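# Move the wooden block from the bench onto the cart

## Task

Pick the wooden block up from the bench and lay it flat on the cart's floor at the handle end, next to the profiles. The drop flap must remain open, and anything already achieved must still hold at the finish. At the end both grippers must be empty and away from the cart, the robot must be upright and not tilted, and no part of it may touch anything.

## Robot and tools

ROBOT. A Rainbow Robotics RB-Y1 has a base on two drive wheels plus two rear casters. It cannot move sideways. The base is 0.58 m wide and reaches 0.10 m ahead of the drive axle and 0.57 m behind it. Spinning on the spot sweeps a 0.58 m radius. It also has a four-joint torso (squat, shift, pitch, yaw), a pan/tilt head, and two 7-joint arms, each with a parallel gripper. The wrist camera cases stick out sideways and can collide; they make the robot up to 0.73 m wide (0.65 m with both forearms rolled half a turn).

FRAMES. All positions are in metres. The base frame has its origin on the floor midway between the drive wheels, with x forward, y left and z up. chest, left_hand and right_hand are printed in this frame. A hand point lies midway between the finger pads; the fingers point along the hand's -z and close along its x. Printed hand positions can be off at long reach or under load. base_odometry is relative to the base frame at scene start and only counts wheel turns, so slip looks like travel. Its heading is in rad, positive left, from -3.142 to 3.142.

move. Each call runs one action; every argument except cameras and blocking belongs to the action. Allowed combinations: base and/or joints, optionally with min_time_s or contact_limits; target alone or with min_time_s; or contact_limits alone. An empty call just reports state and images.
- base: a single velocity command {x_m_s, turn_rad_s, for_s}. It is not a pose.
  - x_m_s is forward speed in m/s (negative is backward); its magnitude is 0.005 to 0.4, or 0.
  - turn_rad_s is the turn rate, positive left; its magnitude is 0.02 to 1.509, or 0. An omitted velocity means 0.
  - for_s is 0.1 to 5 s, rounded to 1/30 s.
  - Acceleration is 0.4 m/s² (0.5 rad/s² turning), and the base coasts up to 1 s (3.1 s turning) after for_s ends.
  - Distance is roughly v×for_s, or about 0.4×for_s² (0.5×for_s² for a turn) if top speed is never reached.
  - If |x_m_s| + 0.27×|turn_rad_s| exceeds 0.4, both are scaled down together.
  - The base does not stop on contact.
- joints: absolute targets keyed by joint name, in rad, except grippers, which take the pad opening in m.
  - Torso: torso_squat_rad 0..1.2 (up lowers the chest); torso_shift_rad -0.3..0.6 (+ hips forward); torso_pitch_rad -0.2..1.4 (+ bows forward); torso_yaw_rad -1.5..1.5 (+ left; raise both arms 0.2 rad or more sideways first).
  - Combined torso limits: squat+shift<=1.52; squat-shift+pitch<=1.57; shift+0.5pitch-0.4squat<=0.7; shift+0.3pitch-0.5squat<=0.39.
  - Left arm: shoulder_pitch -2.356..2.356 (negative swings forward/up); shoulder_roll 0..3.141 (+ outward); shoulder_yaw -2.094..2.094; elbow -2.617..0.01 (negative bends); forearm_roll ±3.141; wrist_pitch -1.57..1.919; hand_roll ±2.705; gripper 0..0.1.
  - Right arm: same, except right_shoulder_roll_rad runs -3.141..0 (negative is outward).
  - Head: head_pan_rad -0.523..0.523 (+ left); head_tilt_rad -0.35..1.57 (+ down).
  - Top speeds: arm joints 1 rad/s (the three wrist joints 1.5); torso squat/pitch 0.3; shift 0.15; yaw 0.6; grippers 0.08 m/s.
- target: an absolute hand pose in the base frame: {side:"left"|"right", x, y, z (m, -3..3), quat_wxyz: four numbers as the hand lines print them}.
  - It is solved once into joint angles, so the hand follows an arc. Split long moves into short steps.
  - The elbow is never straighter than -0.267. The pose is checked only against the robot's own body.
  - A target is refused while another move is still running.
- min_time_s: 0.1..8 s, the least duration of each arm, head and torso motion.
- contact_limits: per gripper (left_gripper_m/right_gripper_m), motor current in mA, 200..672.5. It starts at 672.5 and persists until changed.
- cameras: head_camera (896x504), left_wrist_camera, right_wrist_camera (644x364), or all. [] gives no images.
- blocking: true (default) waits for rest. false returns within about 0.5 s. A new move overrides only the parts it names.

OTHER TOOLS.
- wait(seconds 0..10): pass time and report.
- stop: brake everything.
- zoom_image(camera, region [x0,y0,x1,y1] in pixels, at most 504x504): enlarge part of the latest image.
- read_manual: licence text only.
- finished_scene(scene: current number): ends the scene irreversibly; the goal must already hold.

GRIPPING. Command an opening at least 0.005 m narrower than the object. The pads then squeeze at about 44-55 N, and the gripper reports off_target or done; both are normal.

RESULTS.
- The move line gives done or the worst status. The pictures line lists image order.
- Status words:
  - moving, done, stopped.
  - off_target: came to rest away from its target and may still push.
  - contact_stop: torso only; stops its whole joint group.
  - time_out.
  - limit_stop_at_<name>: own-body guard or built-in limit.
  - not_followed: the arm-collision check withheld the command; a joint command not followed line says why.
  - torque_fault: a 10 s stop.
  - limit_stop_at_motor_heat.
- Hand statuses: reached (within 10 mm and 2°), short (with the error) or refused (with the reason).
- "(sent for a of b s)" gives how long a base command was sent. on_its_own lists uncommanded behaviour; "held at" is a target, not a reading.
- wheel_motors_off=1 means the wheel motors shut off after a stalled wheel, for 2 s.
- lidar_m: 12 distances in 30° sectors (1st ahead, counter-clockwise, 4th left, 7th behind, 10th right), taken 0.23 m above the floor; "-" is nothing seen.
- motor_effort: wheel load in %, with the peak in brackets. Above about 30 at rest suggests pushing on something.
- Joint torques, external torques, wrist force/torque and motor temperatures are raw readings with offsets.
- A refused call, or an uncommanded stop, cancels the remaining move/wait/finished_scene calls in that reply.

AVOID.
- Arms striking or pressing each other; a gripper closing on the other hand counts.
- Contact torques at the load limits: elbow 33.8, wrist joints 23.5, shoulder joints 65.8 N m.
- Motors reaching 80 °C from long holds or stretched arms.
- Heavy loads far ahead of the wheels, and hard stops while driving forward, which can tip the robot.
- Driving into furniture, or letting the body catch under table edges.
- Dropping, slamming or releasing a moving block.
- Ending with any contact.

Each tool is called after "Request:" by a JSON object that holds its "method" and its "body", one argument or row to a line.

## Session

Request:
{"method": "move", "body": {
  "joints": {"head_tilt_rad": 0.8}
}}

Scene clock: 0.93 s.
Joint torques (N m): left_arm=[-1.63 -0.91 0.64 -0.38 -0.08 -0.68 0.04] | right_arm=[-3.69 -0.55 -0.61 -1.36 -0.08 -0.48 -0.02]
External joint torques (N m): left_arm=[-0.25 -1.05 0.63 0.17 -0.09 -0.25 0.04] | right_arm=[-0.09 0.57 -0.57 0.27 -0.14 0.12 -0.04]
Motor temperatures (°C): left_arm=[30 28 32 36 34 33 38] | right_arm=[34 30 32 30 35 36 34]
Wrist force (N): left_arm=[-0.4 1.7 -7.7] | right_arm=[-2.6 0.6 -4.2]
Wrist torque (N m): left_arm=[-0.31 0.12 0.09] | right_arm=[-0.03 -0.11 -0.10]
Wrist force, peak (N): left_arm=[0.1 1.6 -7.9] | right_arm=[-2.9 0.8 -5.4]
move: done
base_odometry: x=+0.000 y=+0.000 heading=+0.000
lidar_m: 0.74 1.03 1.55 4.57 1.51 1.08 1.03 1.09 1.42 3.61 1.10 0.78
base_status: not commanded
joint_positions: torso_squat_rad=+0.350 torso_shift_rad=+0.000 torso_pitch_rad=+0.000 torso_yaw_rad=+0.000 left_shoulder_pitch_rad=+0.037 left_shoulder_roll_rad=+0.004 left_shoulder_yaw_rad=-0.043 left_elbow_rad=-0.196 left_forearm_roll_rad=-0.014 left_wrist_pitch_rad=+0.002 left_hand_roll_rad=+0.027 left_gripper_m=+0.099 right_shoulder_pitch_rad=-0.040 right_shoulder_roll_rad=-0.021 right_shoulder_yaw_rad=-0.018 right_elbow_rad=-0.235 right_forearm_roll_rad=+0.049 right_wrist_pitch_rad=-0.014 right_hand_roll_rad=+0.035 right_gripper_m=+0.099 head_pan_rad=+0.000 head_tilt_rad=+0.800
joint_status: all done
wheel_motors_off: 0
motor_effort: left_wheel=+0(1) right_wheel=+0(2)
chest: x=-0.2280 y=+0.0001 z=+1.2475 quat_wxyz=(+1.000, +0.000, +0.000, +0.000) (m; base frame)
left_hand: x=-0.1598 y=+0.2200 z=+0.5653 quat_wxyz=(+0.997, +0.000, -0.079, -0.009) (m; base frame)
right_hand: x=-0.0823 y=-0.2360 z=+0.5770 quat_wxyz=(+0.989, -0.016, -0.142, +0.041) (m; base frame)
pictures: head_camera, left_wrist_camera, right_wrist_camera
camera_calibration:
head_camera: T_world_to_cam=[[-0.00443635, -0.999504, -0.0311766, 0.0434261], [-0.676342, 0.0259634, -0.73613, 0.977865], [0.736575, 0.0178203, -0.676122, 1.07557], [0, 0, 0, 1]] pos_world=[-0.130674, -0.00115112, 1.44841]
left_wrist_camera: T_world_to_cam=[[0.988724, 0.00955725, 0.149443, 0.0708295], [-0.0605519, -0.88722, 0.457355, -0.0439141], [0.13696, -0.461247, -0.876637, 0.69141], [0, 0, 0, 1]] pos_world=[-0.167385, 0.279272, 0.615616]
right_wrist_camera: T_world_to_cam=[[-0.945892, -0.11441, -0.303643, 0.0691098], [-0.245093, 0.865166, 0.437513, -0.0414065], [0.212646, 0.488261, -0.846394, 0.69334], [0, 0, 0, 1]] pos_world=[-0.0922137, -0.2948, 0.62594]

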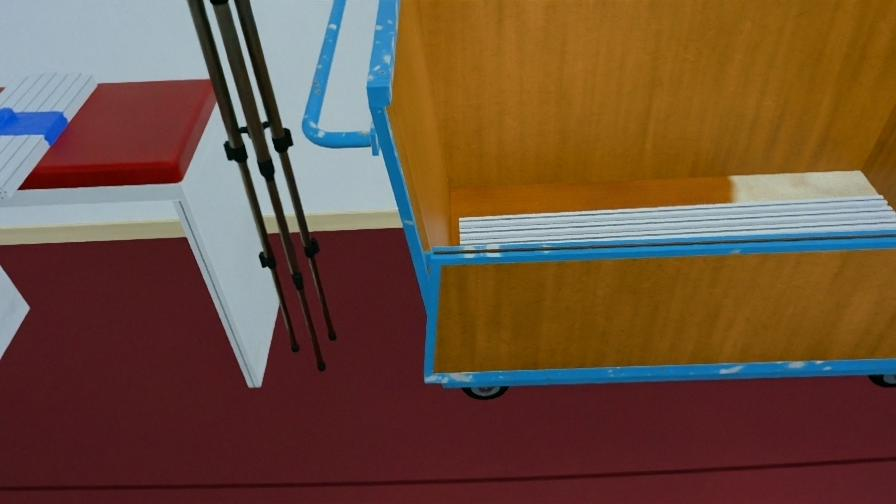

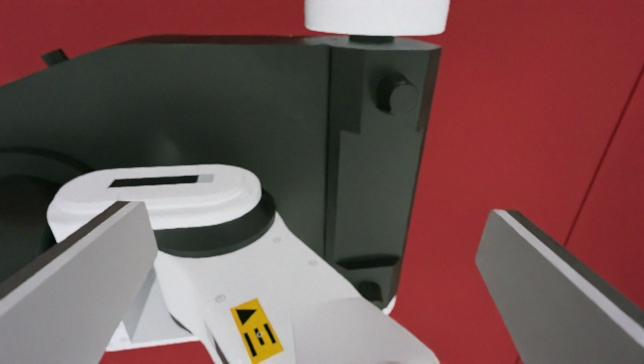

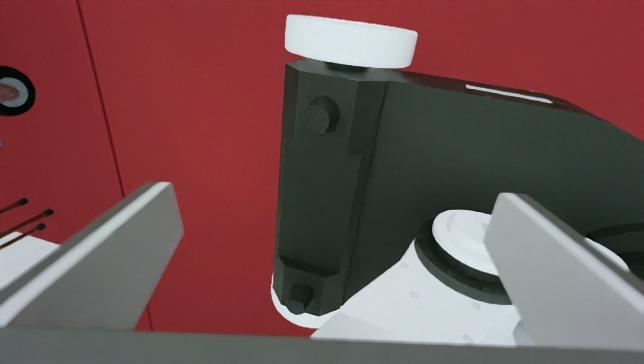

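Request:
{"method": "move", "body": {
  "joints": {"head_tilt_rad": 0.6, "head_pan_rad": 0.52},
  "cameras": ["head_camera"]
}}

Request:
{"method": "move", "body": {
  "joints": {"head_tilt_rad": 0.6, "head_pan_rad": -0.52},
  "cameras": ["head_camera"]
}}

Scene clock: 3.10 s.
Joint torques (N m): left_arm=[-1.88 -0.62 0.71 -0.43 -0.02 -0.7 0.04] | right_arm=[-3.5 -0.62 -0.61 -1.36 -0.01 -0.51 -0.05]
External joint torques (N m): left_arm=[-0.5 -0.77 0.69 0.13 -0.03 -0.28 0.05] | right_arm=[0.09 0.5 -0.57 0.28 -0.07 0.08 -0.07]
Motor temperatures (°C): left_arm=[30 28 32 36 34 33 38] | right_arm=[34 30 32 30 35 36 34]
Wrist force (N): left_arm=[-0.4 1.1 -8.0] | right_arm=[-2.5 1.7 -5.1]
Wrist torque (N m): left_arm=[-0.25 0.10 0.09] | right_arm=[-0.18 -0.07 -0.08]
Wrist force, peak (N): left_arm=[-0.7 1.3 -8.3] | right_arm=[-2.9 1.1 -5.5]
move: done
base_odometry: x=+0.000 y=+0.000 heading=+0.000
lidar_m: 0.75 1.04 1.57 4.57 1.52 1.08 1.03 1.08 1.43 3.62 1.09 0.78
base_status: not commanded
joint_positions: torso_squat_rad=+0.350 torso_shift_rad=+0.000 torso_pitch_rad=+0.000 torso_yaw_rad=+0.000 left_shoulder_pitch_rad=+0.037 left_shoulder_roll_rad=+0.004 left_shoulder_yaw_rad=-0.043 left_elbow_rad=-0.196 left_forearm_roll_rad=-0.014 left_wrist_pitch_rad=+0.002 left_hand_roll_rad=+0.027 left_gripper_m=+0.099 right_shoulder_pitch_rad=-0.040 right_shoulder_roll_rad=-0.021 right_shoulder_yaw_rad=-0.018 right_elbow_rad=-0.235 right_forearm_roll_rad=+0.049 right_wrist_pitch_rad=-0.014 right_hand_roll_rad=+0.035 right_gripper_m=+0.099 head_pan_rad=+0.520 head_tilt_rad=+0.600
joint_status: all done
wheel_motors_off: 0
motor_effort: left_wheel=+0(1) right_wheel=+2(2)
chest: x=-0.2280 y=+0.0001 z=+1.2475 quat_wxyz=(+1.000, +0.000, +0.000, +0.000) (m; base frame)
left_hand: x=-0.1598 y=+0.2200 z=+0.5653 quat_wxyz=(+0.997, +0.000, -0.079, -0.009) (m; base frame)
right_hand: x=-0.0823 y=-0.2360 z=+0.5770 quat_wxyz=(+0.989, -0.016, -0.142, +0.041) (m; base frame)
pictures: head_camera
camera_calibration:
head_camera: T_world_to_cam=[[0.498213, -0.866484, -0.0314502, 0.14729], [-0.461322, -0.234191, -0.855767, 1.19539], [0.734143, 0.440863, -0.516405, 0.843793], [0, 0, 0, 1]] pos_world=[-0.141388, 0.0355768, 1.46335]

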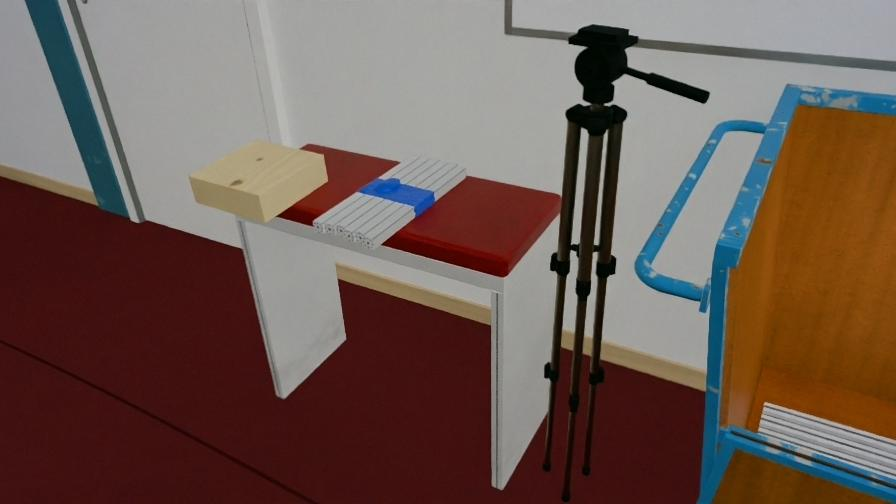

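Scene clock: 4.47 s.
Joint torques (N m): left_arm=[-1.36 -0.63 1.06 -0.34 -0.07 -0.78 -0.1] | right_arm=[-3.57 -0.38 -0.52 -1.44 -0.06 -0.46 0.05]
External joint torques (N m): left_arm=[0.03 -0.78 1.05 0.21 -0.07 -0.36 -0.09] | right_arm=[0.03 0.74 -0.48 0.19 -0.12 0.14 0.03]
Motor temperatures (°C): left_arm=[30 28 32 36 34 33 38] | right_arm=[34 30 32 30 35 36 34]
Wrist force (N): left_arm=[-0.6 1.4 -7.0] | right_arm=[-2.5 1.2 -4.8]
Wrist torque (N m): left_arm=[-0.32 0.10 0.06] | right_arm=[-0.10 -0.10 -0.11]
Wrist force, peak (N): left_arm=[-0.2 1.4 -8.1] | right_arm=[-2.7 1.4 -5.3]
move: done
base_odometry: x=+0.000 y=+0.000 heading=+0.000
lidar_m: 0.74 1.03 1.58 4.56 1.52 1.07 1.03 1.08 1.43 3.61 1.11 0.78
base_status: not commanded
joint_positions: torso_squat_rad=+0.350 torso_shift_rad=+0.000 torso_pitch_rad=+0.000 torso_yaw_rad=+0.000 left_shoulder_pitch_rad=+0.037 left_shoulder_roll_rad=+0.004 left_shoulder_yaw_rad=-0.043 left_elbow_rad=-0.196 left_forearm_roll_rad=-0.014 left_wrist_pitch_rad=+0.002 left_hand_roll_rad=+0.027 left_gripper_m=+0.099 right_shoulder_pitch_rad=-0.040 right_shoulder_roll_rad=-0.021 right_shoulder_yaw_rad=-0.018 right_elbow_rad=-0.235 right_forearm_roll_rad=+0.049 right_wrist_pitch_rad=-0.014 right_hand_roll_rad=+0.035 right_gripper_m=+0.099 head_pan_rad=-0.520 head_tilt_rad=+0.600
joint_status: all done
wheel_motors_off: 0
motor_effort: left_wheel=+0(1) right_wheel=+0(2)
chest: x=-0.2280 y=+0.0001 z=+1.2475 quat_wxyz=(+1.000, +0.000, +0.000, +0.000) (m; base frame)
left_hand: x=-0.1598 y=+0.2200 z=+0.5653 quat_wxyz=(+0.997, +0.000, -0.079, -0.009) (m; base frame)
right_hand: x=-0.0823 y=-0.2360 z=+0.5770 quat_wxyz=(+0.989, -0.016, -0.142, +0.041) (m; base frame)
pictures: head_camera
camera_calibration:
head_camera: T_world_to_cam=[[-0.495067, -0.868285, -0.0314512, -0.0572399], [-0.435413, 0.279258, -0.855821, 1.2007], [0.75188, -0.409995, -0.516314, 0.847468], [0, 0, 0, 1]] pos_world=[-0.142731, -0.0375481, 1.46335]

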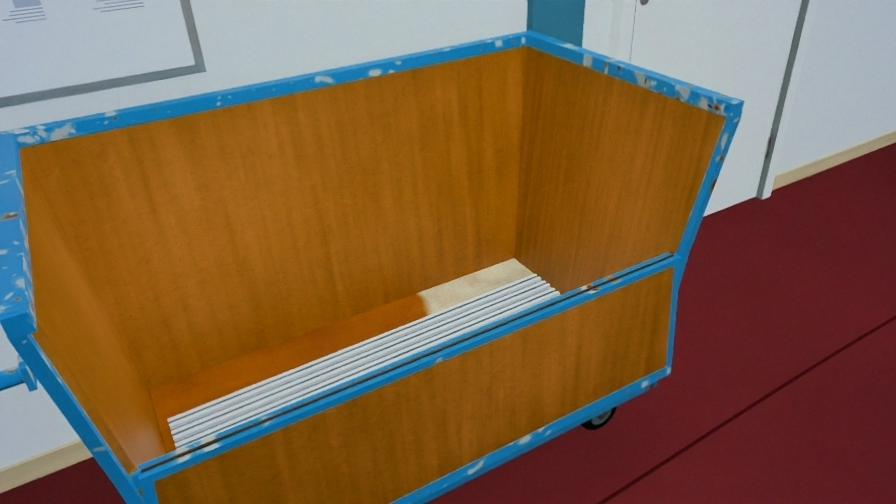

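Request:
{"method": "move", "body": {
  "joints": {"head_tilt_rad": 0.6, "head_pan_rad": 0.52},
  "cameras": ["head_camera"]
}}

Request:
{"method": "zoom_image", "body": {
  "camera": "head_camera",
  "region": [160, 100, 580, 340]
}}

Scene clock: 15.23 s.
Joint torques (N m): left_arm=[-1.41 -0.86 0.83 -0.62 -0.05 -0.62 -0.01] | right_arm=[-3.5 -0.52 -0.5 -1.35 -0.14 -0.52 -0.03]
External joint torques (N m): left_arm=[-0.03 -1.01 0.82 -0.07 -0.05 -0.19 0] | right_arm=[0.1 0.6 -0.46 0.28 -0.21 0.08 -0.05]
Motor temperatures (°C): left_arm=[30 28 32 36 34 33 38] | right_arm=[34 30 32 30 35 36 34]
Wrist force (N): left_arm=[-0.5 1.3 -7.1] | right_arm=[-2.8 0.8 -5.3]
Wrist torque (N m): left_arm=[-0.30 0.11 0.08] | right_arm=[-0.06 -0.12 -0.09]
Wrist force, peak (N): left_arm=[0.2 1.5 -8.5] | right_arm=[-2.7 1.6 -5.5]
move: done
base_odometry: x=+0.000 y=+0.000 heading=+0.000
lidar_m: 0.74 1.02 1.56 4.57 1.52 1.08 1.03 1.08 1.43 3.62 1.10 0.78
base_status: not commanded
joint_positions: torso_squat_rad=+0.350 torso_shift_rad=+0.000 torso_pitch_rad=+0.000 torso_yaw_rad=+0.000 left_shoulder_pitch_rad=+0.037 left_shoulder_roll_rad=+0.004 left_shoulder_yaw_rad=-0.043 left_elbow_rad=-0.196 left_forearm_roll_rad=-0.014 left_wrist_pitch_rad=+0.002 left_hand_roll_rad=+0.027 left_gripper_m=+0.099 right_shoulder_pitch_rad=-0.040 right_shoulder_roll_rad=-0.021 right_shoulder_yaw_rad=-0.018 right_elbow_rad=-0.235 right_forearm_roll_rad=+0.049 right_wrist_pitch_rad=-0.014 right_hand_roll_rad=+0.035 right_gripper_m=+0.099 head_pan_rad=+0.520 head_tilt_rad=+0.600
joint_status: all done
wheel_motors_off: 0
motor_effort: left_wheel=-1(1) right_wheel=+1(2)
chest: x=-0.2280 y=+0.0001 z=+1.2475 quat_wxyz=(+1.000, +0.000, +0.000, +0.000) (m; base frame)
left_hand: x=-0.1598 y=+0.2200 z=+0.5653 quat_wxyz=(+0.997, +0.000, -0.079, -0.009) (m; base frame)
right_hand: x=-0.0823 y=-0.2360 z=+0.5770 quat_wxyz=(+0.989, -0.016, -0.142, +0.041) (m; base frame)
pictures: head_camera
camera_calibration:
head_camera: T_world_to_cam=[[0.498213, -0.866484, -0.0314502, 0.14729], [-0.461322, -0.234191, -0.855767, 1.19539], [0.734143, 0.440863, -0.516405, 0.843793], [0, 0, 0, 1]] pos_world=[-0.141388, 0.0355768, 1.46335]

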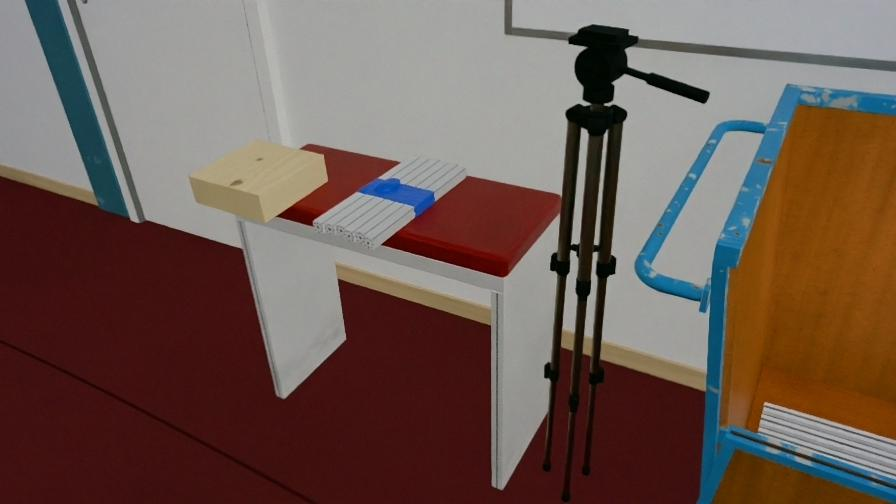

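Scaled by 1.200 from the camera's 896x504 image, which has a finer 1280x720 frame.

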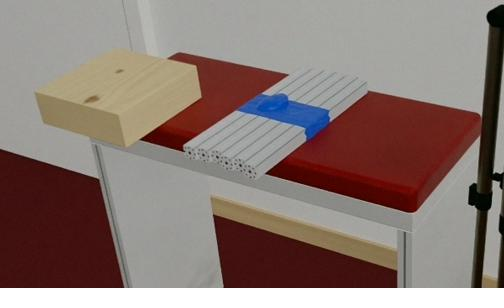

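Request:
{"method": "move", "body": {
  "base": {"turn_rad_s": 0.8, "for_s": 1.963},
  "cameras": []
}}

Request:
{"method": "move", "body": {
  "base": {"x_m_s": 0.4, "for_s": 3.05},
  "cameras": []
}}

Request:
{"method": "move", "body": {
  "base": {"turn_rad_s": -0.8, "for_s": 1.963},
  "joints": {"head_tilt_rad": 0.6, "head_pan_rad": 0},
  "cameras": ["head_camera"]
}}

Scene clock: 21.03 s.
Joint torques (N m): left_arm=[-1.78 -0.72 0.86 -0.5 -0.04 -0.65 -0.08] | right_arm=[-3.71 -0.86 -0.58 -1.43 0.01 -0.47 0]
External joint torques (N m): left_arm=[-0.4 -0.87 0.84 0.06 -0.04 -0.23 -0.07] | right_arm=[-0.11 0.26 -0.54 0.2 -0.05 0.13 -0.01]
Motor temperatures (°C): left_arm=[30 28 32 35 34 33 38] | right_arm=[34 30 32 30 35 36 34]
Wrist force (N): left_arm=[-0.2 1.6 -7.4] | right_arm=[-2.8 1.4 -4.6]
Wrist torque (N m): left_arm=[-0.34 0.15 0.10] | right_arm=[-0.12 -0.16 -0.06]
Wrist force, peak (N): left_arm=[0.1 1.3 -8.5] | right_arm=[-3.2 1.5 -5.1]
move: done
base_odometry: x=+0.000 y=+0.000 heading=+1.573
lidar_m: 4.38 1.49 1.06 1.02 1.06 1.44 3.73 1.12 0.80 0.76 1.02 1.55
base_status: done (sent for 1.97 of 1.97 s)
joint_positions: torso_squat_rad=+0.350 torso_shift_rad=+0.000 torso_pitch_rad=+0.000 torso_yaw_rad=+0.000 left_shoulder_pitch_rad=+0.037 left_shoulder_roll_rad=+0.004 left_shoulder_yaw_rad=-0.043 left_elbow_rad=-0.196 left_forearm_roll_rad=-0.014 left_wrist_pitch_rad=+0.002 left_hand_roll_rad=+0.027 left_gripper_m=+0.099 right_shoulder_pitch_rad=-0.040 right_shoulder_roll_rad=-0.021 right_shoulder_yaw_rad=-0.018 right_elbow_rad=-0.235 right_forearm_roll_rad=+0.049 right_wrist_pitch_rad=-0.014 right_hand_roll_rad=+0.035 right_gripper_m=+0.099 head_pan_rad=+0.520 head_tilt_rad=+0.600
joint_status: not commanded
wheel_motors_off: 0
motor_effort: left_wheel=+5(34) right_wheel=+19(51)
chest: x=-0.2280 y=+0.0001 z=+1.2475 quat_wxyz=(+1.000, +0.000, +0.000, +0.000) (m; base frame)
left_hand: x=-0.1598 y=+0.2200 z=+0.5653 quat_wxyz=(+0.997, +0.000, -0.079, -0.009) (m; base frame)
right_hand: x=-0.0823 y=-0.2360 z=+0.5770 quat_wxyz=(+0.989, -0.016, -0.142, +0.041) (m; base frame)
pictures: none
No camera images: "cameras" was empty.

Scene clock: 25.47 s.
Joint torques (N m): left_arm=[-1.36 -0.85 0.88 -0.43 -0.01 -0.73 0.01] | right_arm=[-3.16 -0.37 -0.81 -1.12 -0.21 -0.56 -0.07]
External joint torques (N m): left_arm=[0.01 -1 0.87 0.13 -0.02 -0.31 0.02] | right_arm=[0.43 0.75 -0.77 0.51 -0.27 0.04 -0.09]
Motor temperatures (°C): left_arm=[30 28 32 35 34 33 38] | right_arm=[34 30 32 30 35 36 34]
Wrist force (N): left_arm=[-0.7 1.8 -7.7] | right_arm=[-2.5 1.5 -4.6]
Wrist torque (N m): left_arm=[-0.35 0.06 0.07] | right_arm=[-0.16 -0.07 -0.08]
Wrist force, peak (N): left_arm=[-0.1 1.6 -8.2] | right_arm=[-3.4 1.3 -5.0]
move: done
base_odometry: x=-0.003 y=+1.227 heading=+1.574
lidar_m: 4.36 1.53 1.11 1.05 1.07 1.46 3.84 1.37 1.13 0.90 1.54 2.06
base_status: done (sent for 3.07 of 3.07 s)
joint_positions: torso_squat_rad=+0.350 torso_shift_rad=+0.000 torso_pitch_rad=+0.000 torso_yaw_rad=+0.000 left_shoulder_pitch_rad=+0.037 left_shoulder_roll_rad=+0.004 left_shoulder_yaw_rad=-0.043 left_elbow_rad=-0.196 left_forearm_roll_rad=-0.014 left_wrist_pitch_rad=+0.002 left_hand_roll_rad=+0.027 left_gripper_m=+0.099 right_shoulder_pitch_rad=-0.040 right_shoulder_roll_rad=-0.021 right_shoulder_yaw_rad=-0.018 right_elbow_rad=-0.235 right_forearm_roll_rad=+0.049 right_wrist_pitch_rad=-0.014 right_hand_roll_rad=+0.035 right_gripper_m=+0.099 head_pan_rad=+0.520 head_tilt_rad=+0.600
joint_status: not commanded
wheel_motors_off: 0
motor_effort: left_wheel=+17(48) right_wheel=-16(48)
chest: x=-0.2279 y=+0.0001 z=+1.2475 quat_wxyz=(+1.000, +0.000, +0.000, +0.000) (m; base frame)
left_hand: x=-0.1597 y=+0.2200 z=+0.5653 quat_wxyz=(+0.997, +0.000, -0.079, -0.009) (m; base frame)
right_hand: x=-0.0823 y=-0.2360 z=+0.5770 quat_wxyz=(+0.989, -0.016, -0.142, +0.041) (m; base frame)
pictures: none
No camera images: "cameras" was empty.

Scene clock: 29.40 s.
Joint torques (N m): left_arm=[-1.25 -0.8 0.54 -0.39 -0.01 -0.63 -0.08] | right_arm=[-2.96 -0.57 -0.54 -1.13 -0.07 -0.58 -0.01]
External joint torques (N m): left_arm=[0.13 -0.95 0.53 0.17 -0.02 -0.2 -0.07] | right_arm=[0.64 0.55 -0.5 0.5 -0.13 0.02 -0.02]
Motor temperatures (°C): left_arm=[30 28 32 35 34 33 37] | right_arm=[34 30 32 30 35 36 34]
Wrist force (N): left_arm=[-1.1 1.5 -7.0] | right_arm=[-3.1 0.5 -4.9]
Wrist torque (N m): left_arm=[-0.36 0.04 0.05] | right_arm=[-0.01 -0.19 -0.11]
Wrist force, peak (N): left_arm=[-0.3 2.0 -8.3] | right_arm=[-3.3 1.1 -5.2]
move: done
base_odometry: x=-0.004 y=+1.226 heading=+0.001
lidar_m: 0.90 1.53 2.04 4.37 1.55 1.11 1.04 1.10 1.47 3.68 1.35 1.11
base_status: done (sent for 1.97 of 1.97 s)
joint_positions: torso_squat_rad=+0.350 torso_shift_rad=+0.000 torso_pitch_rad=+0.000 torso_yaw_rad=+0.000 left_shoulder_pitch_rad=+0.037 left_shoulder_roll_rad=+0.004 left_shoulder_yaw_rad=-0.043 left_elbow_rad=-0.196 left_forearm_roll_rad=-0.014 left_wrist_pitch_rad=+0.002 left_hand_roll_rad=+0.027 left_gripper_m=+0.099 right_shoulder_pitch_rad=-0.040 right_shoulder_roll_rad=-0.021 right_shoulder_yaw_rad=-0.018 right_elbow_rad=-0.235 right_forearm_roll_rad=+0.049 right_wrist_pitch_rad=-0.014 right_hand_roll_rad=+0.035 right_gripper_m=+0.099 head_pan_rad=+0.000 head_tilt_rad=+0.600
joint_status: all done
wheel_motors_off: 0
motor_effort: left_wheel=+22(48) right_wheel=+3(51)
chest: x=-0.2280 y=+0.0001 z=+1.2475 quat_wxyz=(+1.000, +0.000, +0.000, +0.000) (m; base frame)
left_hand: x=-0.1597 y=+0.2200 z=+0.5653 quat_wxyz=(+0.997, +0.000, -0.079, -0.009) (m; base frame)
right_hand: x=-0.0823 y=-0.2359 z=+0.5770 quat_wxyz=(+0.989, -0.016, -0.142, +0.041) (m; base frame)
pictures: head_camera
camera_calibration:
head_camera: T_world_to_cam=[[0.00184319, -0.999504, -0.0314327, 0.0449905], [-0.516689, 0.02596, -0.85578, 1.18393], [0.856171, 0.0178183, -0.516385, 0.869027], [0, 0, 0, 1]] pos_world=[-0.132398, -0.00125112, 1.46335]

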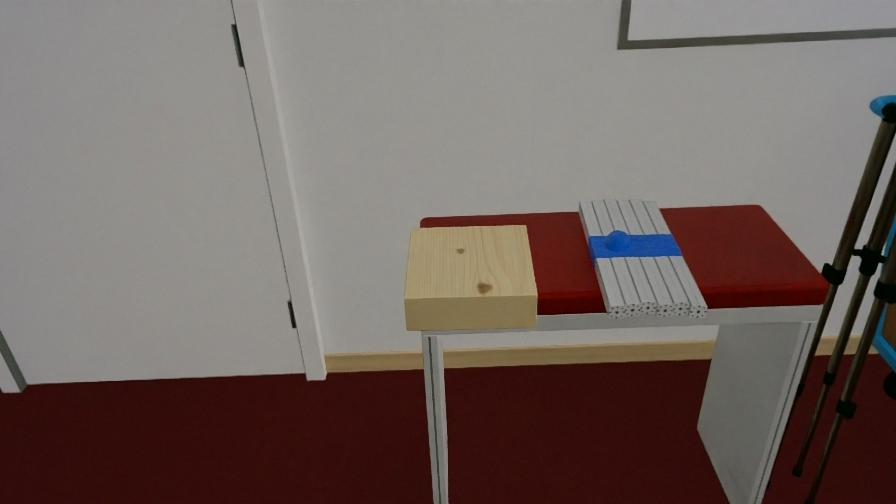

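Request:
{"method": "move", "body": {
  "joints": {"head_tilt_rad": 0.5, "head_pan_rad": -0.52},
  "cameras": ["head_camera"]
}}

Scene clock: 52.47 s.
Joint torques (N m): left_arm=[-1.57 -0.57 0.72 -0.33 -0.11 -0.71 0.02] | right_arm=[-3.3 -0.74 -0.54 -1.21 -0.11 -0.53 0.1]
External joint torques (N m): left_arm=[-0.19 -0.72 0.71 0.23 -0.12 -0.28 0.03] | right_arm=[0.3 0.38 -0.5 0.42 -0.17 0.07 0.09]
Motor temperatures (°C): left_arm=[30 28 32 35 34 33 37] | right_arm=[34 30 32 30 35 36 34]
Wrist force (N): left_arm=[0.2 1.4 -7.4] | right_arm=[-2.3 1.2 -4.9]
Wrist torque (N m): left_arm=[-0.33 0.15 0.09] | right_arm=[-0.09 -0.06 -0.11]
Wrist force, peak (N): left_arm=[-0.4 1.5 -8.5] | right_arm=[-3.3 0.9 -5.5]
move: done
base_odometry: x=-0.004 y=+1.226 heading=+0.001
lidar_m: 0.89 1.52 2.03 4.37 1.55 1.10 1.05 1.10 1.48 3.69 1.34 1.10
base_status: not commanded
joint_positions: torso_squat_rad=+0.350 torso_shift_rad=+0.000 torso_pitch_rad=+0.000 torso_yaw_rad=+0.000 left_shoulder_pitch_rad=+0.037 left_shoulder_roll_rad=+0.004 left_shoulder_yaw_rad=-0.043 left_elbow_rad=-0.196 left_forearm_roll_rad=-0.014 left_wrist_pitch_rad=+0.002 left_hand_roll_rad=+0.027 left_gripper_m=+0.099 right_shoulder_pitch_rad=-0.040 right_shoulder_roll_rad=-0.021 right_shoulder_yaw_rad=-0.018 right_elbow_rad=-0.235 right_forearm_roll_rad=+0.049 right_wrist_pitch_rad=-0.014 right_hand_roll_rad=+0.035 right_gripper_m=+0.099 head_pan_rad=-0.520 head_tilt_rad=+0.500
joint_status: all done
wheel_motors_off: 0
motor_effort: left_wheel=+22(23) right_wheel=+3(4)
chest: x=-0.2280 y=+0.0001 z=+1.2475 quat_wxyz=(+1.000, +0.000, +0.000, +0.000) (m; base frame)
left_hand: x=-0.1597 y=+0.2200 z=+0.5653 quat_wxyz=(+0.997, +0.000, -0.079, -0.009) (m; base frame)
right_hand: x=-0.0823 y=-0.2359 z=+0.5770 quat_wxyz=(+0.989, -0.016, -0.142, +0.041) (m; base frame)
pictures: head_camera
camera_calibration:
head_camera: T_world_to_cam=[[-0.492293, -0.869874, -0.0310929, -0.0572169], [-0.359109, 0.235513, -0.903092, 1.28493], [0.792899, -0.43342, -0.428321, 0.728551], [0, 0, 0, 1]] pos_world=[-0.144406, -0.0366198, 1.47068]

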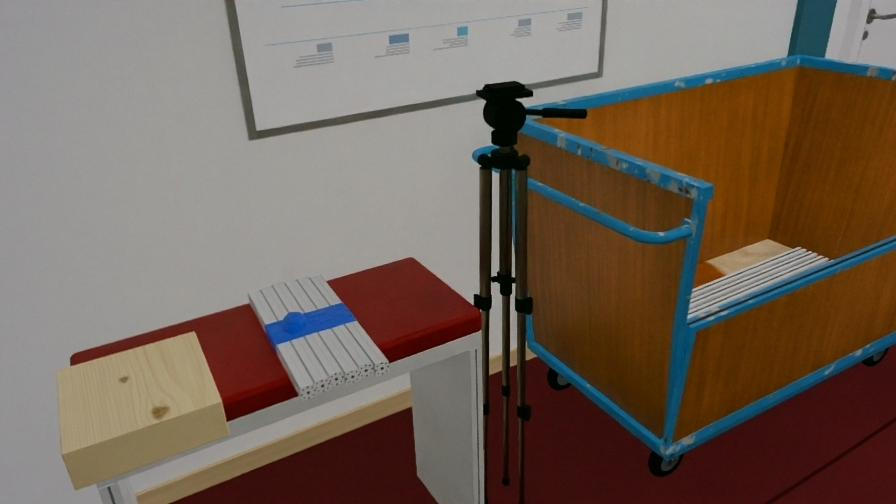

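Request:
{"method": "zoom_image", "body": {
  "camera": "head_camera",
  "region": [646, 150, 896, 350]
}}

Scaled by 2.016 from the camera's 896x504 image, which has a finer 1280x720 frame.

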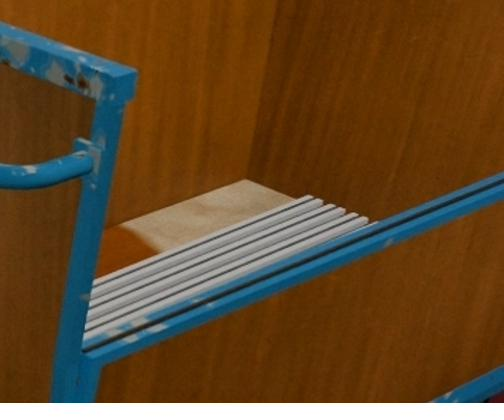

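Request:
{"method": "move", "body": {
  "base": {"turn_rad_s": -0.8, "for_s": 1.963},
  "joints": {"torso_squat_rad": 0.05, "head_pan_rad": 0, "head_tilt_rad": 1.0},
  "cameras": []
}}

Request:
{"method": "move", "body": {
  "base": {"x_m_s": 0.4, "for_s": 3.4},
  "cameras": []
}}

Request:
{"method": "move", "body": {
  "base": {"turn_rad_s": 0.8, "for_s": 1.963},
  "cameras": []
}}

Request:
{"method": "move", "body": {
  "base": {"x_m_s": 0.3, "for_s": 1.5},
  "joints": {"head_tilt_rad": 1.1, "torso_pitch_rad":0.3},
  "cameras": ["head_camera"]
}}

Scene clock: 71.63 s.
Joint torques (N m): left_arm=[-1.41 -0.78 0.8 -0.45 -0.12 -0.66 -0.03] | right_arm=[-3.38 -0.48 -0.56 -1.25 0 -0.58 -0.03]
External joint torques (N m): left_arm=[-0.03 -0.93 0.79 0.11 -0.12 -0.24 -0.03] | right_arm=[0.23 0.64 -0.51 0.38 -0.06 0.01 -0.04]
Motor temperatures (°C): left_arm=[30 28 32 35 34 33 37] | right_arm=[34 30 32 30 35 36 34]
Wrist force (N): left_arm=[-0.2 1.1 -7.5] | right_arm=[-2.8 1.2 -5.2]
Wrist torque (N m): left_arm=[-0.28 0.13 0.08] | right_arm=[-0.11 -0.14 -0.10]
Wrist force, peak (N): left_arm=[0.2 1.9 -8.5] | right_arm=[-2.9 1.7 -5.2]
move: done
base_odometry: x=-0.004 y=+1.227 heading=-1.571
lidar_m: 3.51 1.35 1.11 0.88 1.54 2.03 4.38 1.57 1.12 1.05 1.08 1.43
base_status: done (sent for 1.97 of 1.97 s)
joint_positions: torso_squat_rad=+0.050 torso_shift_rad=+0.000 torso_pitch_rad=+0.000 torso_yaw_rad=+0.000 left_shoulder_pitch_rad=+0.037 left_shoulder_roll_rad=+0.004 left_shoulder_yaw_rad=-0.043 left_elbow_rad=-0.196 left_forearm_roll_rad=-0.014 left_wrist_pitch_rad=+0.002 left_hand_roll_rad=+0.027 left_gripper_m=+0.099 right_shoulder_pitch_rad=-0.040 right_shoulder_roll_rad=-0.021 right_shoulder_yaw_rad=-0.018 right_elbow_rad=-0.235 right_forearm_roll_rad=+0.049 right_wrist_pitch_rad=-0.014 right_hand_roll_rad=+0.035 right_gripper_m=+0.099 head_pan_rad=+0.000 head_tilt_rad=+1.000
joint_status: all done
wheel_motors_off: 0
motor_effort: left_wheel=+23(44) right_wheel=+6(14)
chest: x=-0.2280 y=+0.0001 z=+1.2891 quat_wxyz=(+1.000, +0.000, +0.000, +0.000) (m; base frame)
left_hand: x=-0.1598 y=+0.2200 z=+0.6068 quat_wxyz=(+0.997, +0.000, -0.079, -0.009) (m; base frame)
right_hand: x=-0.0823 y=-0.2359 z=+0.6186 quat_wxyz=(+0.989, -0.016, -0.142, +0.041) (m; base frame)
pictures: none
No camera images: "cameras" was empty.

Scene clock: 76.40 s.
Joint torques (N m): left_arm=[-1.07 -0.74 0.59 -0.45 0.04 -0.65 -0.06] | right_arm=[-3.37 -0.7 -0.86 -1.35 0 -0.52 0.09]
External joint torques (N m): left_arm=[0.31 -0.89 0.58 0.1 0.04 -0.22 -0.05] | right_arm=[0.23 0.42 -0.82 0.28 -0.07 0.08 0.08]
Motor temperatures (°C): left_arm=[30 28 32 35 34 32 37] | right_arm=[34 30 32 30 35 36 34]
Wrist force (N): left_arm=[-0.8 2.0 -7.6] | right_arm=[-2.3 1.0 -4.5]
Wrist torque (N m): left_arm=[-0.41 0.08 0.09] | right_arm=[-0.07 -0.08 -0.07]
Wrist force, peak (N): left_arm=[-0.9 1.0 -8.7] | right_arm=[-2.7 1.6 -5.3]
move: done
base_odometry: x=-0.005 y=-0.134 heading=-1.571
lidar_m: 3.33 1.17 0.82 0.78 0.81 1.69 4.74 1.48 1.05 1.00 1.00 1.34
base_status: done (sent for 3.4 of 3.4 s)
joint_positions: torso_squat_rad=+0.050 torso_shift_rad=+0.000 torso_pitch_rad=+0.000 torso_yaw_rad=+0.000 left_shoulder_pitch_rad=+0.037 left_shoulder_roll_rad=+0.004 left_shoulder_yaw_rad=-0.043 left_elbow_rad=-0.196 left_forearm_roll_rad=-0.014 left_wrist_pitch_rad=+0.002 left_hand_roll_rad=+0.027 left_gripper_m=+0.099 right_shoulder_pitch_rad=-0.040 right_shoulder_roll_rad=-0.021 right_shoulder_yaw_rad=-0.018 right_elbow_rad=-0.235 right_forearm_roll_rad=+0.049 right_wrist_pitch_rad=-0.014 right_hand_roll_rad=+0.035 right_gripper_m=+0.099 head_pan_rad=+0.000 head_tilt_rad=+1.000
joint_status: not commanded
wheel_motors_off: 0
motor_effort: left_wheel=+2(49) right_wheel=+1(49)
chest: x=-0.2280 y=+0.0001 z=+1.2891 quat_wxyz=(+1.000, +0.000, +0.000, +0.000) (m; base frame)
left_hand: x=-0.1597 y=+0.2200 z=+0.6068 quat_wxyz=(+0.997, +0.000, -0.079, -0.009) (m; base frame)
right_hand: x=-0.0823 y=-0.2359 z=+0.6186 quat_wxyz=(+0.989, -0.016, -0.142, +0.041) (m; base frame)
pictures: none
No camera images: "cameras" was empty.

Scene clock: 80.30 s.
Joint torques (N m): left_arm=[-0.97 -0.91 0.81 -0.44 -0.03 -0.7 -0.02] | right_arm=[-3.1 -0.62 -0.77 -1.23 0.01 -0.51 -0.02]
External joint torques (N m): left_arm=[0.41 -1.07 0.8 0.12 -0.04 -0.28 -0.01] | right_arm=[0.5 0.49 -0.73 0.4 -0.05 0.08 -0.04]
Motor temperatures (°C): left_arm=[30 28 32 35 34 32 37] | right_arm=[34 30 32 30 35 36 34]
Wrist force (N): left_arm=[-0.1 0.9 -7.8] | right_arm=[-2.3 1.5 -5.2]
Wrist torque (N m): left_arm=[-0.28 0.16 0.08] | right_arm=[-0.14 -0.09 -0.07]
Wrist force, peak (N): left_arm=[0.1 1.3 -8.4] | right_arm=[-2.9 1.8 -5.1]
move: done
base_odometry: x=-0.005 y=-0.133 heading=+0.002
lidar_m: 0.79 0.82 1.69 4.39 1.44 1.03 0.98 1.03 1.38 3.46 1.16 0.83
base_status: done (sent for 1.97 of 1.97 s)
joint_positions: torso_squat_rad=+0.050 torso_shift_rad=+0.000 torso_pitch_rad=+0.000 torso_yaw_rad=+0.000 left_shoulder_pitch_rad=+0.037 left_shoulder_roll_rad=+0.004 left_shoulder_yaw_rad=-0.043 left_elbow_rad=-0.196 left_forearm_roll_rad=-0.014 left_wrist_pitch_rad=+0.002 left_hand_roll_rad=+0.027 left_gripper_m=+0.099 right_shoulder_pitch_rad=-0.040 right_shoulder_roll_rad=-0.021 right_shoulder_yaw_rad=-0.018 right_elbow_rad=-0.235 right_forearm_roll_rad=+0.049 right_wrist_pitch_rad=-0.014 right_hand_roll_rad=+0.035 right_gripper_m=+0.099 head_pan_rad=+0.000 head_tilt_rad=+1.000
joint_status: not commanded
wheel_motors_off: 0
motor_effort: left_wheel=+7(49) right_wheel=+22(48)
chest: x=-0.2280 y=+0.0001 z=+1.2891 quat_wxyz=(+1.000, +0.000, +0.000, +0.000) (m; base frame)
left_hand: x=-0.1597 y=+0.2200 z=+0.6068 quat_wxyz=(+0.997, +0.000, -0.079, -0.009) (m; base frame)
right_hand: x=-0.0823 y=-0.2360 z=+0.6186 quat_wxyz=(+0.989, -0.016, -0.142, +0.041) (m; base frame)
pictures: none
No camera images: "cameras" was empty.

Scene clock: 82.87 s.
Joint torques (N m): left_arm=[6.44 -0.74 0.82 2.57 -0.1 -0.04 -0.01] | right_arm=[5 -0.38 -0.59 2.1 -0.18 0.05 -0.05]
External joint torques (N m): left_arm=[-0.34 -0.99 0.79 -0.1 -0.1 -0.21 -0.01] | right_arm=[0.45 0.58 -0.41 0.65 -0.17 0.08 -0.05]
Motor temperatures (°C): left_arm=[30 28 32 35 34 32 37] | right_arm=[34 30 32 30 35 36 34]
Wrist force (N): left_arm=[1.5 1.1 -8.1] | right_arm=[-0.9 1.1 -5.1]
Wrist torque (N m): left_arm=[-0.27 0.23 0.08] | right_arm=[-0.10 -0.03 -0.07]
Wrist force, peak (N): left_arm=[2.0 1.2 -8.6] | right_arm=[-2.7 1.3 -5.2]
move: done
base_odometry: x=+0.445 y=-0.132 heading=+0.003
lidar_m: 0.34 0.35 0.84 3.95 2.11 1.49 1.43 1.50 2.00 5.02 0.52 0.36
base_status: done (sent for 1.5 of 1.5 s)
joint_positions: torso_squat_rad=+0.050 torso_shift_rad=+0.000 torso_pitch_rad=+0.300 torso_yaw_rad=+0.000 left_shoulder_pitch_rad=+0.037 left_shoulder_roll_rad=+0.004 left_shoulder_yaw_rad=-0.043 left_elbow_rad=-0.196 left_forearm_roll_rad=-0.014 left_wrist_pitch_rad=+0.002 left_hand_roll_rad=+0.027 left_gripper_m=+0.099 right_shoulder_pitch_rad=-0.040 right_shoulder_roll_rad=-0.021 right_shoulder_yaw_rad=-0.018 right_elbow_rad=-0.235 right_forearm_roll_rad=+0.049 right_wrist_pitch_rad=-0.014 right_hand_roll_rad=+0.035 right_gripper_m=+0.099 head_pan_rad=+0.000 head_tilt_rad=+1.100
joint_status: all done
wheel_motors_off: 0
motor_effort: left_wheel=+11(51) right_wheel=-10(50)
chest: x=-0.1365 y=+0.0001 z=+1.2752 quat_wxyz=(+0.989, +0.000, +0.149, +0.000) (m; base frame)
left_hand: x=-0.2729 y=+0.2200 z=+0.6033 quat_wxyz=(+0.997, -0.002, +0.071, -0.009) (m; base frame)
right_hand: x=-0.1955 y=-0.2360 z=+0.5917 quat_wxyz=(+0.999, -0.010, +0.007, +0.043) (m; base frame)
pictures: head_camera
camera_calibration:
head_camera: T_world_to_cam=[[-0.0213641, -0.999501, -0.0232463, 0.0318501], [-0.973871, 0.0260633, -0.225603, 0.326114], [0.226097, 0.0178191, -0.973942, 1.37972], [0, 0, 0, 1]] pos_world=[0.00632352, -0.00125082, 1.41808]

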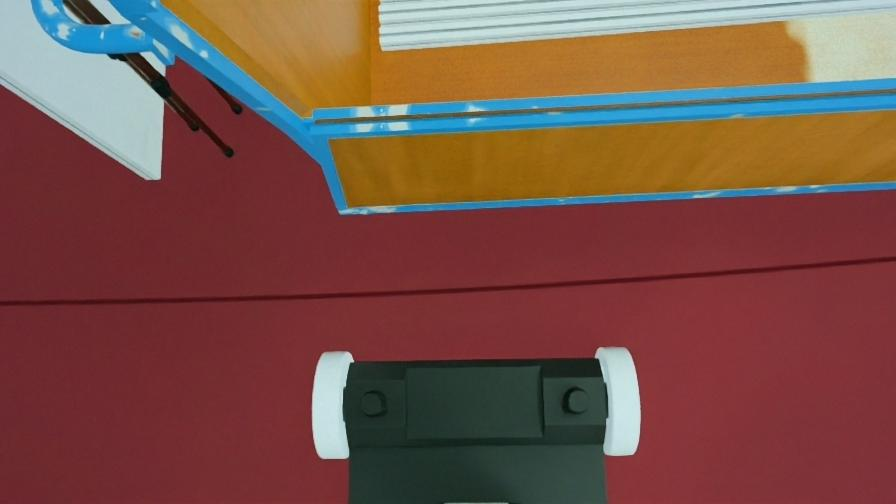

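Request:
{"method": "move", "body": {
  "joints": {"head_tilt_rad": 0.75},
  "cameras": ["head_camera"]
}}

Request:
{"method": "zoom_image", "body": {
  "camera": "head_camera",
  "region": [300, 60, 700, 360]
}}

Scene clock: 89.50 s.
Joint torques (N m): left_arm=[6.48 -0.44 0.71 2.77 -0.06 0 -0.08] | right_arm=[5.22 -0.4 -0.65 2.16 -0.14 0.09 -0.05]
External joint torques (N m): left_arm=[-0.3 -0.69 0.68 0.11 -0.06 -0.18 -0.09] | right_arm=[0.68 0.56 -0.48 0.72 -0.14 0.12 -0.05]
Motor temperatures (°C): left_arm=[30 28 32 35 34 32 37] | right_arm=[34 30 32 30 35 36 34]
Wrist force (N): left_arm=[1.5 1.4 -7.7] | right_arm=[-0.8 1.0 -5.4]
Wrist torque (N m): left_arm=[-0.29 0.24 0.07] | right_arm=[-0.10 0.00 -0.09]
Wrist force, peak (N): left_arm=[2.0 1.4 -8.5] | right_arm=[-0.7 1.1 -5.8]
move: done
base_odometry: x=+0.445 y=-0.132 heading=+0.003
lidar_m: 0.33 0.34 0.83 3.95 2.10 1.49 1.43 1.49 2.00 5.01 0.51 0.35
base_status: not commanded
joint_positions: torso_squat_rad=+0.050 torso_shift_rad=+0.000 torso_pitch_rad=+0.300 torso_yaw_rad=+0.000 left_shoulder_pitch_rad=+0.037 left_shoulder_roll_rad=+0.004 left_shoulder_yaw_rad=-0.043 left_elbow_rad=-0.196 left_forearm_roll_rad=-0.014 left_wrist_pitch_rad=+0.002 left_hand_roll_rad=+0.027 left_gripper_m=+0.099 right_shoulder_pitch_rad=-0.040 right_shoulder_roll_rad=-0.021 right_shoulder_yaw_rad=-0.018 right_elbow_rad=-0.235 right_forearm_roll_rad=+0.049 right_wrist_pitch_rad=-0.014 right_hand_roll_rad=+0.035 right_gripper_m=+0.099 head_pan_rad=+0.000 head_tilt_rad=+0.750
joint_status: all done
wheel_motors_off: 0
motor_effort: left_wheel=+12(12) right_wheel=-11(13)
chest: x=-0.1365 y=+0.0001 z=+1.2752 quat_wxyz=(+0.989, +0.000, +0.149, +0.000) (m; base frame)
left_hand: x=-0.2729 y=+0.2200 z=+0.6033 quat_wxyz=(+0.997, -0.002, +0.071, -0.009) (m; base frame)
right_hand: x=-0.1955 y=-0.2360 z=+0.5917 quat_wxyz=(+0.999, -0.010, +0.007, +0.043) (m; base frame)
pictures: head_camera
camera_calibration:
head_camera: T_world_to_cam=[[-0.0120963, -0.999502, -0.0291596, 0.0410037], [-0.837498, 0.0260595, -0.545819, 0.801237], [0.546306, 0.0178187, -0.837396, 1.19842], [0, 0, 0, 1]] pos_world=[0.0168244, -0.00125083, 1.44208]

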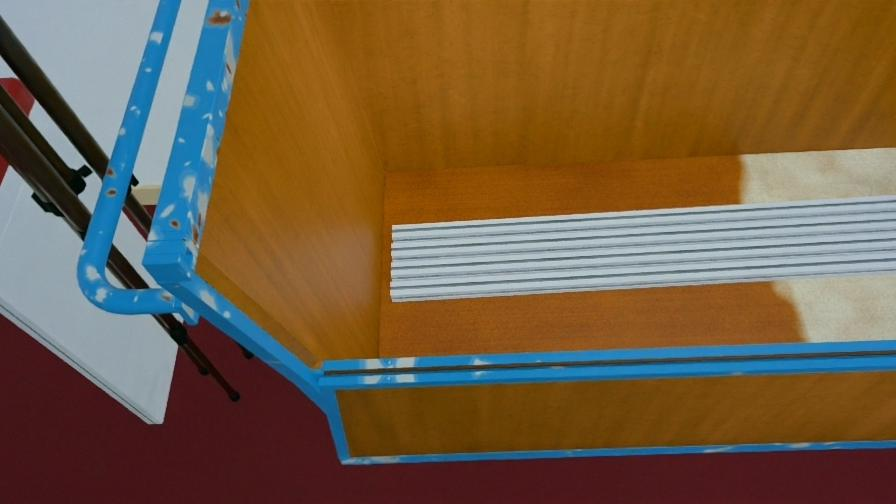

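Scaled by 1.260 from the camera's 896x504 image, which has a finer 1280x720 frame.

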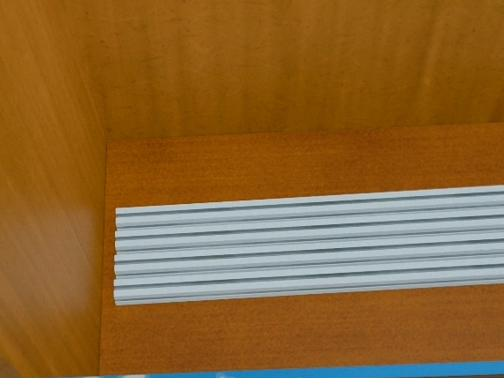

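Request:
{"method": "move", "body": {
  "base": {"x_m_s": -0.35, "for_s": 1.3},
  "joints": {"head_tilt_rad": 0.6, "torso_pitch_rad":0.2},
  "cameras": []
}}

Request:
{"method": "move", "body": {
  "base": {"turn_rad_s": 0.8, "for_s": 1.963},
  "cameras": []
}}

Request:
{"method": "move", "body": {
  "base": {"x_m_s": 0.4, "for_s": 3.36},
  "cameras": []
}}

Request:
{"method": "move", "body": {
  "base": {"turn_rad_s": -0.8, "for_s": 1.963},
  "joints": {"torso_pitch_rad":0.8, "torso_squat_rad":0.3, "torso_shift_rad":0.1, "head_tilt_rad":0.0},
  "cameras": ["head_camera"]
}}

Scene clock: 119.43 s.
Joint torques (N m): left_arm=[3.33 -0.9 0.82 1.8 -0.07 -0.29 -0.09] | right_arm=[1.65 -0.73 -0.5 0.81 -0.12 -0.21 -0.02]
External joint torques (N m): left_arm=[-0.75 -1.12 0.8 0.2 -0.07 -0.26 -0.09] | right_arm=[-0.18 0.3 -0.37 0.39 -0.14 0.01 -0.02]
Motor temperatures (°C): left_arm=[30 28 32 35 34 32 37] | right_arm=[34 30 32 30 35 36 34]
Wrist force (N): left_arm=[0.5 1.0 -7.8] | right_arm=[-1.2 1.0 -5.0]
Wrist torque (N m): left_arm=[-0.25 0.12 0.04] | right_arm=[-0.07 -0.03 -0.09]
Wrist force, peak (N): left_arm=[1.7 1.3 -8.7] | right_arm=[-1.1 0.5 -5.9]
move: done
base_odometry: x=-0.010 y=-0.134 heading=+0.004
lidar_m: 0.80 0.83 1.70 4.29 1.44 1.03 0.97 1.01 1.37 3.47 1.17 0.84
base_status: done (sent for 1.3 of 1.3 s)
joint_positions: torso_squat_rad=+0.050 torso_shift_rad=+0.000 torso_pitch_rad=+0.200 torso_yaw_rad=+0.000 left_shoulder_pitch_rad=+0.037 left_shoulder_roll_rad=+0.004 left_shoulder_yaw_rad=-0.043 left_elbow_rad=-0.196 left_forearm_roll_rad=-0.014 left_wrist_pitch_rad=+0.002 left_hand_roll_rad=+0.027 left_gripper_m=+0.099 right_shoulder_pitch_rad=-0.040 right_shoulder_roll_rad=-0.021 right_shoulder_yaw_rad=-0.018 right_elbow_rad=-0.235 right_forearm_roll_rad=+0.049 right_wrist_pitch_rad=-0.014 right_hand_roll_rad=+0.035 right_gripper_m=+0.099 head_pan_rad=+0.000 head_tilt_rad=+0.600
joint_status: all done
wheel_motors_off: 0
motor_effort: left_wheel=+20(52) right_wheel=-22(36)
chest: x=-0.1666 y=+0.0001 z=+1.2829 quat_wxyz=(+0.995, +0.000, +0.100, +0.000) (m; base frame)
left_hand: x=-0.2352 y=+0.2200 z=+0.6007 quat_wxyz=(+1.000, -0.001, +0.021, -0.009) (m; base frame)
right_hand: x=-0.1570 y=-0.2360 z=+0.5969 quat_wxyz=(+0.998, -0.012, -0.043, +0.042) (m; base frame)
pictures: none
No camera images: "cameras" was empty.

Scene clock: 123.33 s.
Joint torques (N m): left_arm=[3.24 -0.75 0.84 1.57 -0.18 -0.17 -0.01] | right_arm=[1.86 -0.48 -0.59 0.62 -0.09 -0.14 0]
External joint torques (N m): left_arm=[-0.85 -0.98 0.81 -0.03 -0.18 -0.14 -0.01] | right_arm=[0.03 0.54 -0.46 0.21 -0.11 0.08 0]
Motor temperatures (°C): left_arm=[30 28 32 35 34 32 37] | right_arm=[34 30 32 30 35 36 34]
Wrist force (N): left_arm=[0.9 0.8 -7.4] | right_arm=[-1.6 1.0 -5.1]
Wrist torque (N m): left_arm=[-0.24 0.18 0.07] | right_arm=[-0.08 -0.07 -0.11]
Wrist force, peak (N): left_arm=[1.0 1.6 -8.5] | right_arm=[-2.0 1.5 -5.4]
move: done
base_odometry: x=-0.010 y=-0.134 heading=+1.577
lidar_m: 4.11 1.42 1.01 0.96 1.01 1.37 3.59 1.18 0.85 0.82 0.82 1.70
base_status: done (sent for 1.97 of 1.97 s)
joint_positions: torso_squat_rad=+0.050 torso_shift_rad=+0.000 torso_pitch_rad=+0.200 torso_yaw_rad=+0.000 left_shoulder_pitch_rad=+0.037 left_shoulder_roll_rad=+0.004 left_shoulder_yaw_rad=-0.043 left_elbow_rad=-0.196 left_forearm_roll_rad=-0.014 left_wrist_pitch_rad=+0.002 left_hand_roll_rad=+0.027 left_gripper_m=+0.099 right_shoulder_pitch_rad=-0.040 right_shoulder_roll_rad=-0.021 right_shoulder_yaw_rad=-0.018 right_elbow_rad=-0.235 right_forearm_roll_rad=+0.049 right_wrist_pitch_rad=-0.014 right_hand_roll_rad=+0.035 right_gripper_m=+0.099 head_pan_rad=+0.000 head_tilt_rad=+0.600
joint_status: not commanded
wheel_motors_off: 0
motor_effort: left_wheel=+8(50) right_wheel=+17(55)
chest: x=-0.1666 y=+0.0001 z=+1.2829 quat_wxyz=(+0.995, +0.000, +0.100, +0.000) (m; base frame)
left_hand: x=-0.2352 y=+0.2200 z=+0.6007 quat_wxyz=(+1.000, -0.001, +0.021, -0.009) (m; base frame)
right_hand: x=-0.1570 y=-0.2360 z=+0.5969 quat_wxyz=(+0.998, -0.012, -0.043, +0.042) (m; base frame)
pictures: none
No camera images: "cameras" was empty.

Scene clock: 128.10 s.
Joint torques (N m): left_arm=[3.93 -0.65 0.7 1.74 -0.12 -0.2 -0.05] | right_arm=[2.65 -0.3 -0.78 1.09 -0.16 -0.11 -0.07]
External joint torques (N m): left_arm=[-0.16 -0.87 0.68 0.13 -0.12 -0.18 -0.05] | right_arm=[0.81 0.72 -0.65 0.67 -0.17 0.11 -0.08]
Motor temperatures (°C): left_arm=[30 28 32 35 34 32 37] | right_arm=[34 30 32 30 35 36 34]
Wrist force (N): left_arm=[0.8 1.7 -7.5] | right_arm=[-1.7 0.8 -5.5]
Wrist torque (N m): left_arm=[-0.37 0.20 0.07] | right_arm=[-0.05 -0.08 -0.10]
Wrist force, peak (N): left_arm=[1.2 1.6 -8.7] | right_arm=[-1.4 1.0 -5.8]
move: done
base_odometry: x=-0.020 y=+1.213 heading=+1.579
lidar_m: 4.18 1.46 1.04 1.00 1.04 1.41 3.71 1.40 1.16 0.96 1.58 2.15
base_status: done (sent for 3.37 of 3.37 s)
joint_positions: torso_squat_rad=+0.050 torso_shift_rad=+0.000 torso_pitch_rad=+0.200 torso_yaw_rad=+0.000 left_shoulder_pitch_rad=+0.037 left_shoulder_roll_rad=+0.004 left_shoulder_yaw_rad=-0.043 left_elbow_rad=-0.196 left_forearm_roll_rad=-0.014 left_wrist_pitch_rad=+0.002 left_hand_roll_rad=+0.027 left_gripper_m=+0.099 right_shoulder_pitch_rad=-0.040 right_shoulder_roll_rad=-0.021 right_shoulder_yaw_rad=-0.018 right_elbow_rad=-0.235 right_forearm_roll_rad=+0.049 right_wrist_pitch_rad=-0.014 right_hand_roll_rad=+0.035 right_gripper_m=+0.099 head_pan_rad=+0.000 head_tilt_rad=+0.600
joint_status: not commanded
wheel_motors_off: 0
motor_effort: left_wheel=+17(47) right_wheel=-16(46)
chest: x=-0.1665 y=+0.0001 z=+1.2829 quat_wxyz=(+0.995, +0.000, +0.100, +0.000) (m; base frame)
left_hand: x=-0.2351 y=+0.2200 z=+0.6007 quat_wxyz=(+1.000, -0.001, +0.021, -0.009) (m; base frame)
right_hand: x=-0.1569 y=-0.2360 z=+0.5968 quat_wxyz=(+0.998, -0.012, -0.043, +0.042) (m; base frame)
pictures: none
No camera images: "cameras" was empty.

Scene clock: 132.03 s.
Joint torques (N m): left_arm=[16.83 -0.66 0.54 7.29 -0.18 0.95 0.08] | right_arm=[17.66 -0.05 -0.94 6.97 -0.31 1.02 0.04]
External joint torques (N m): left_arm=[-1.86 -1.03 0.49 -0.08 -0.16 -0.16 0.05] | right_arm=[0.79 0.48 -0.58 0.83 -0.19 0.12 0.07]
Motor temperatures (°C): left_arm=[30 28 32 35 34 32 37] | right_arm=[34 30 32 30 35 36 34]
Wrist force (N): left_arm=[5.1 0.6 -7.3] | right_arm=[2.4 0.2 -4.0]
Wrist torque (N m): left_arm=[-0.19 0.43 0.09] | right_arm=[0.00 0.20 -0.08]
Wrist force, peak (N): left_arm=[5.1 0.6 -7.3] | right_arm=[0.6 0.5 -5.8]
move: done
base_odometry: x=-0.020 y=+1.213 heading=+0.006
lidar_m: 0.94 1.59 2.10 4.38 1.46 1.04 0.99 1.05 1.39 3.53 1.36 1.15
base_status: done (sent for 1.97 of 1.97 s)
joint_positions: torso_squat_rad=+0.300 torso_shift_rad=+0.100 torso_pitch_rad=+0.800 torso_yaw_rad=+0.000 left_shoulder_pitch_rad=+0.037 left_shoulder_roll_rad=+0.004 left_shoulder_yaw_rad=-0.043 left_elbow_rad=-0.196 left_forearm_roll_rad=-0.014 left_wrist_pitch_rad=+0.002 left_hand_roll_rad=+0.027 left_gripper_m=+0.099 right_shoulder_pitch_rad=-0.040 right_shoulder_roll_rad=-0.021 right_shoulder_yaw_rad=-0.018 right_elbow_rad=-0.235 right_forearm_roll_rad=+0.049 right_wrist_pitch_rad=-0.014 right_hand_roll_rad=+0.035 right_gripper_m=+0.099 head_pan_rad=+0.000 head_tilt_rad=+0.000
joint_status: all done
wheel_motors_off: 0
motor_effort: left_wheel=+19(50) right_wheel=-2(47)
chest: x=+0.0608 y=+0.0001 z=+1.1615 quat_wxyz=(+0.921, +0.000, +0.389, +0.000) (m; base frame)
left_hand: x=-0.3812 y=+0.2201 z=+0.6373 quat_wxyz=(+0.949, -0.004, +0.315, -0.008) (m; base frame)
right_hand: x=-0.3187 y=-0.2359 z=+0.5899 quat_wxyz=(+0.966, +0.001, +0.254, +0.044) (m; base frame)
pictures: head_camera
camera_calibration:
head_camera: T_world_to_cam=[[-0.00443799, -0.999504, -0.0311733, 0.0401442], [-0.676446, 0.0259595, -0.736035, 1.14601], [0.736479, 0.0178205, -0.676226, 0.652378], [0, 0, 0, 1]] pos_world=[0.294926, -0.00125113, 1.28591]

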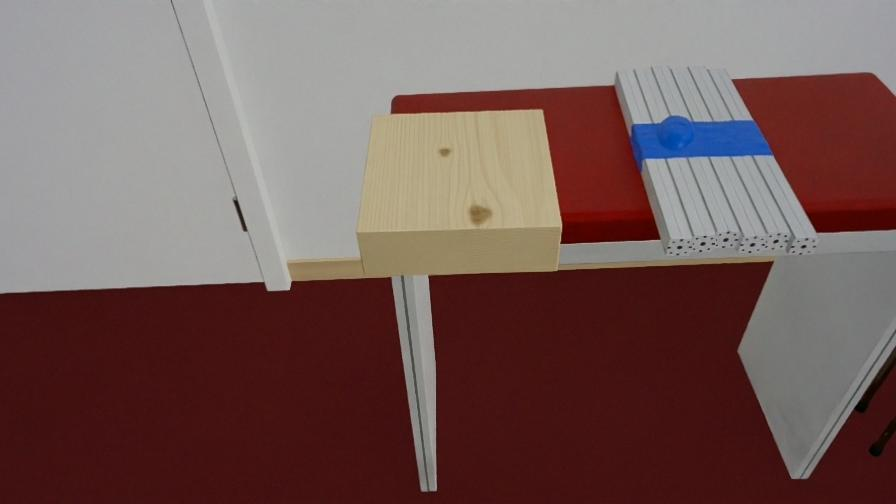

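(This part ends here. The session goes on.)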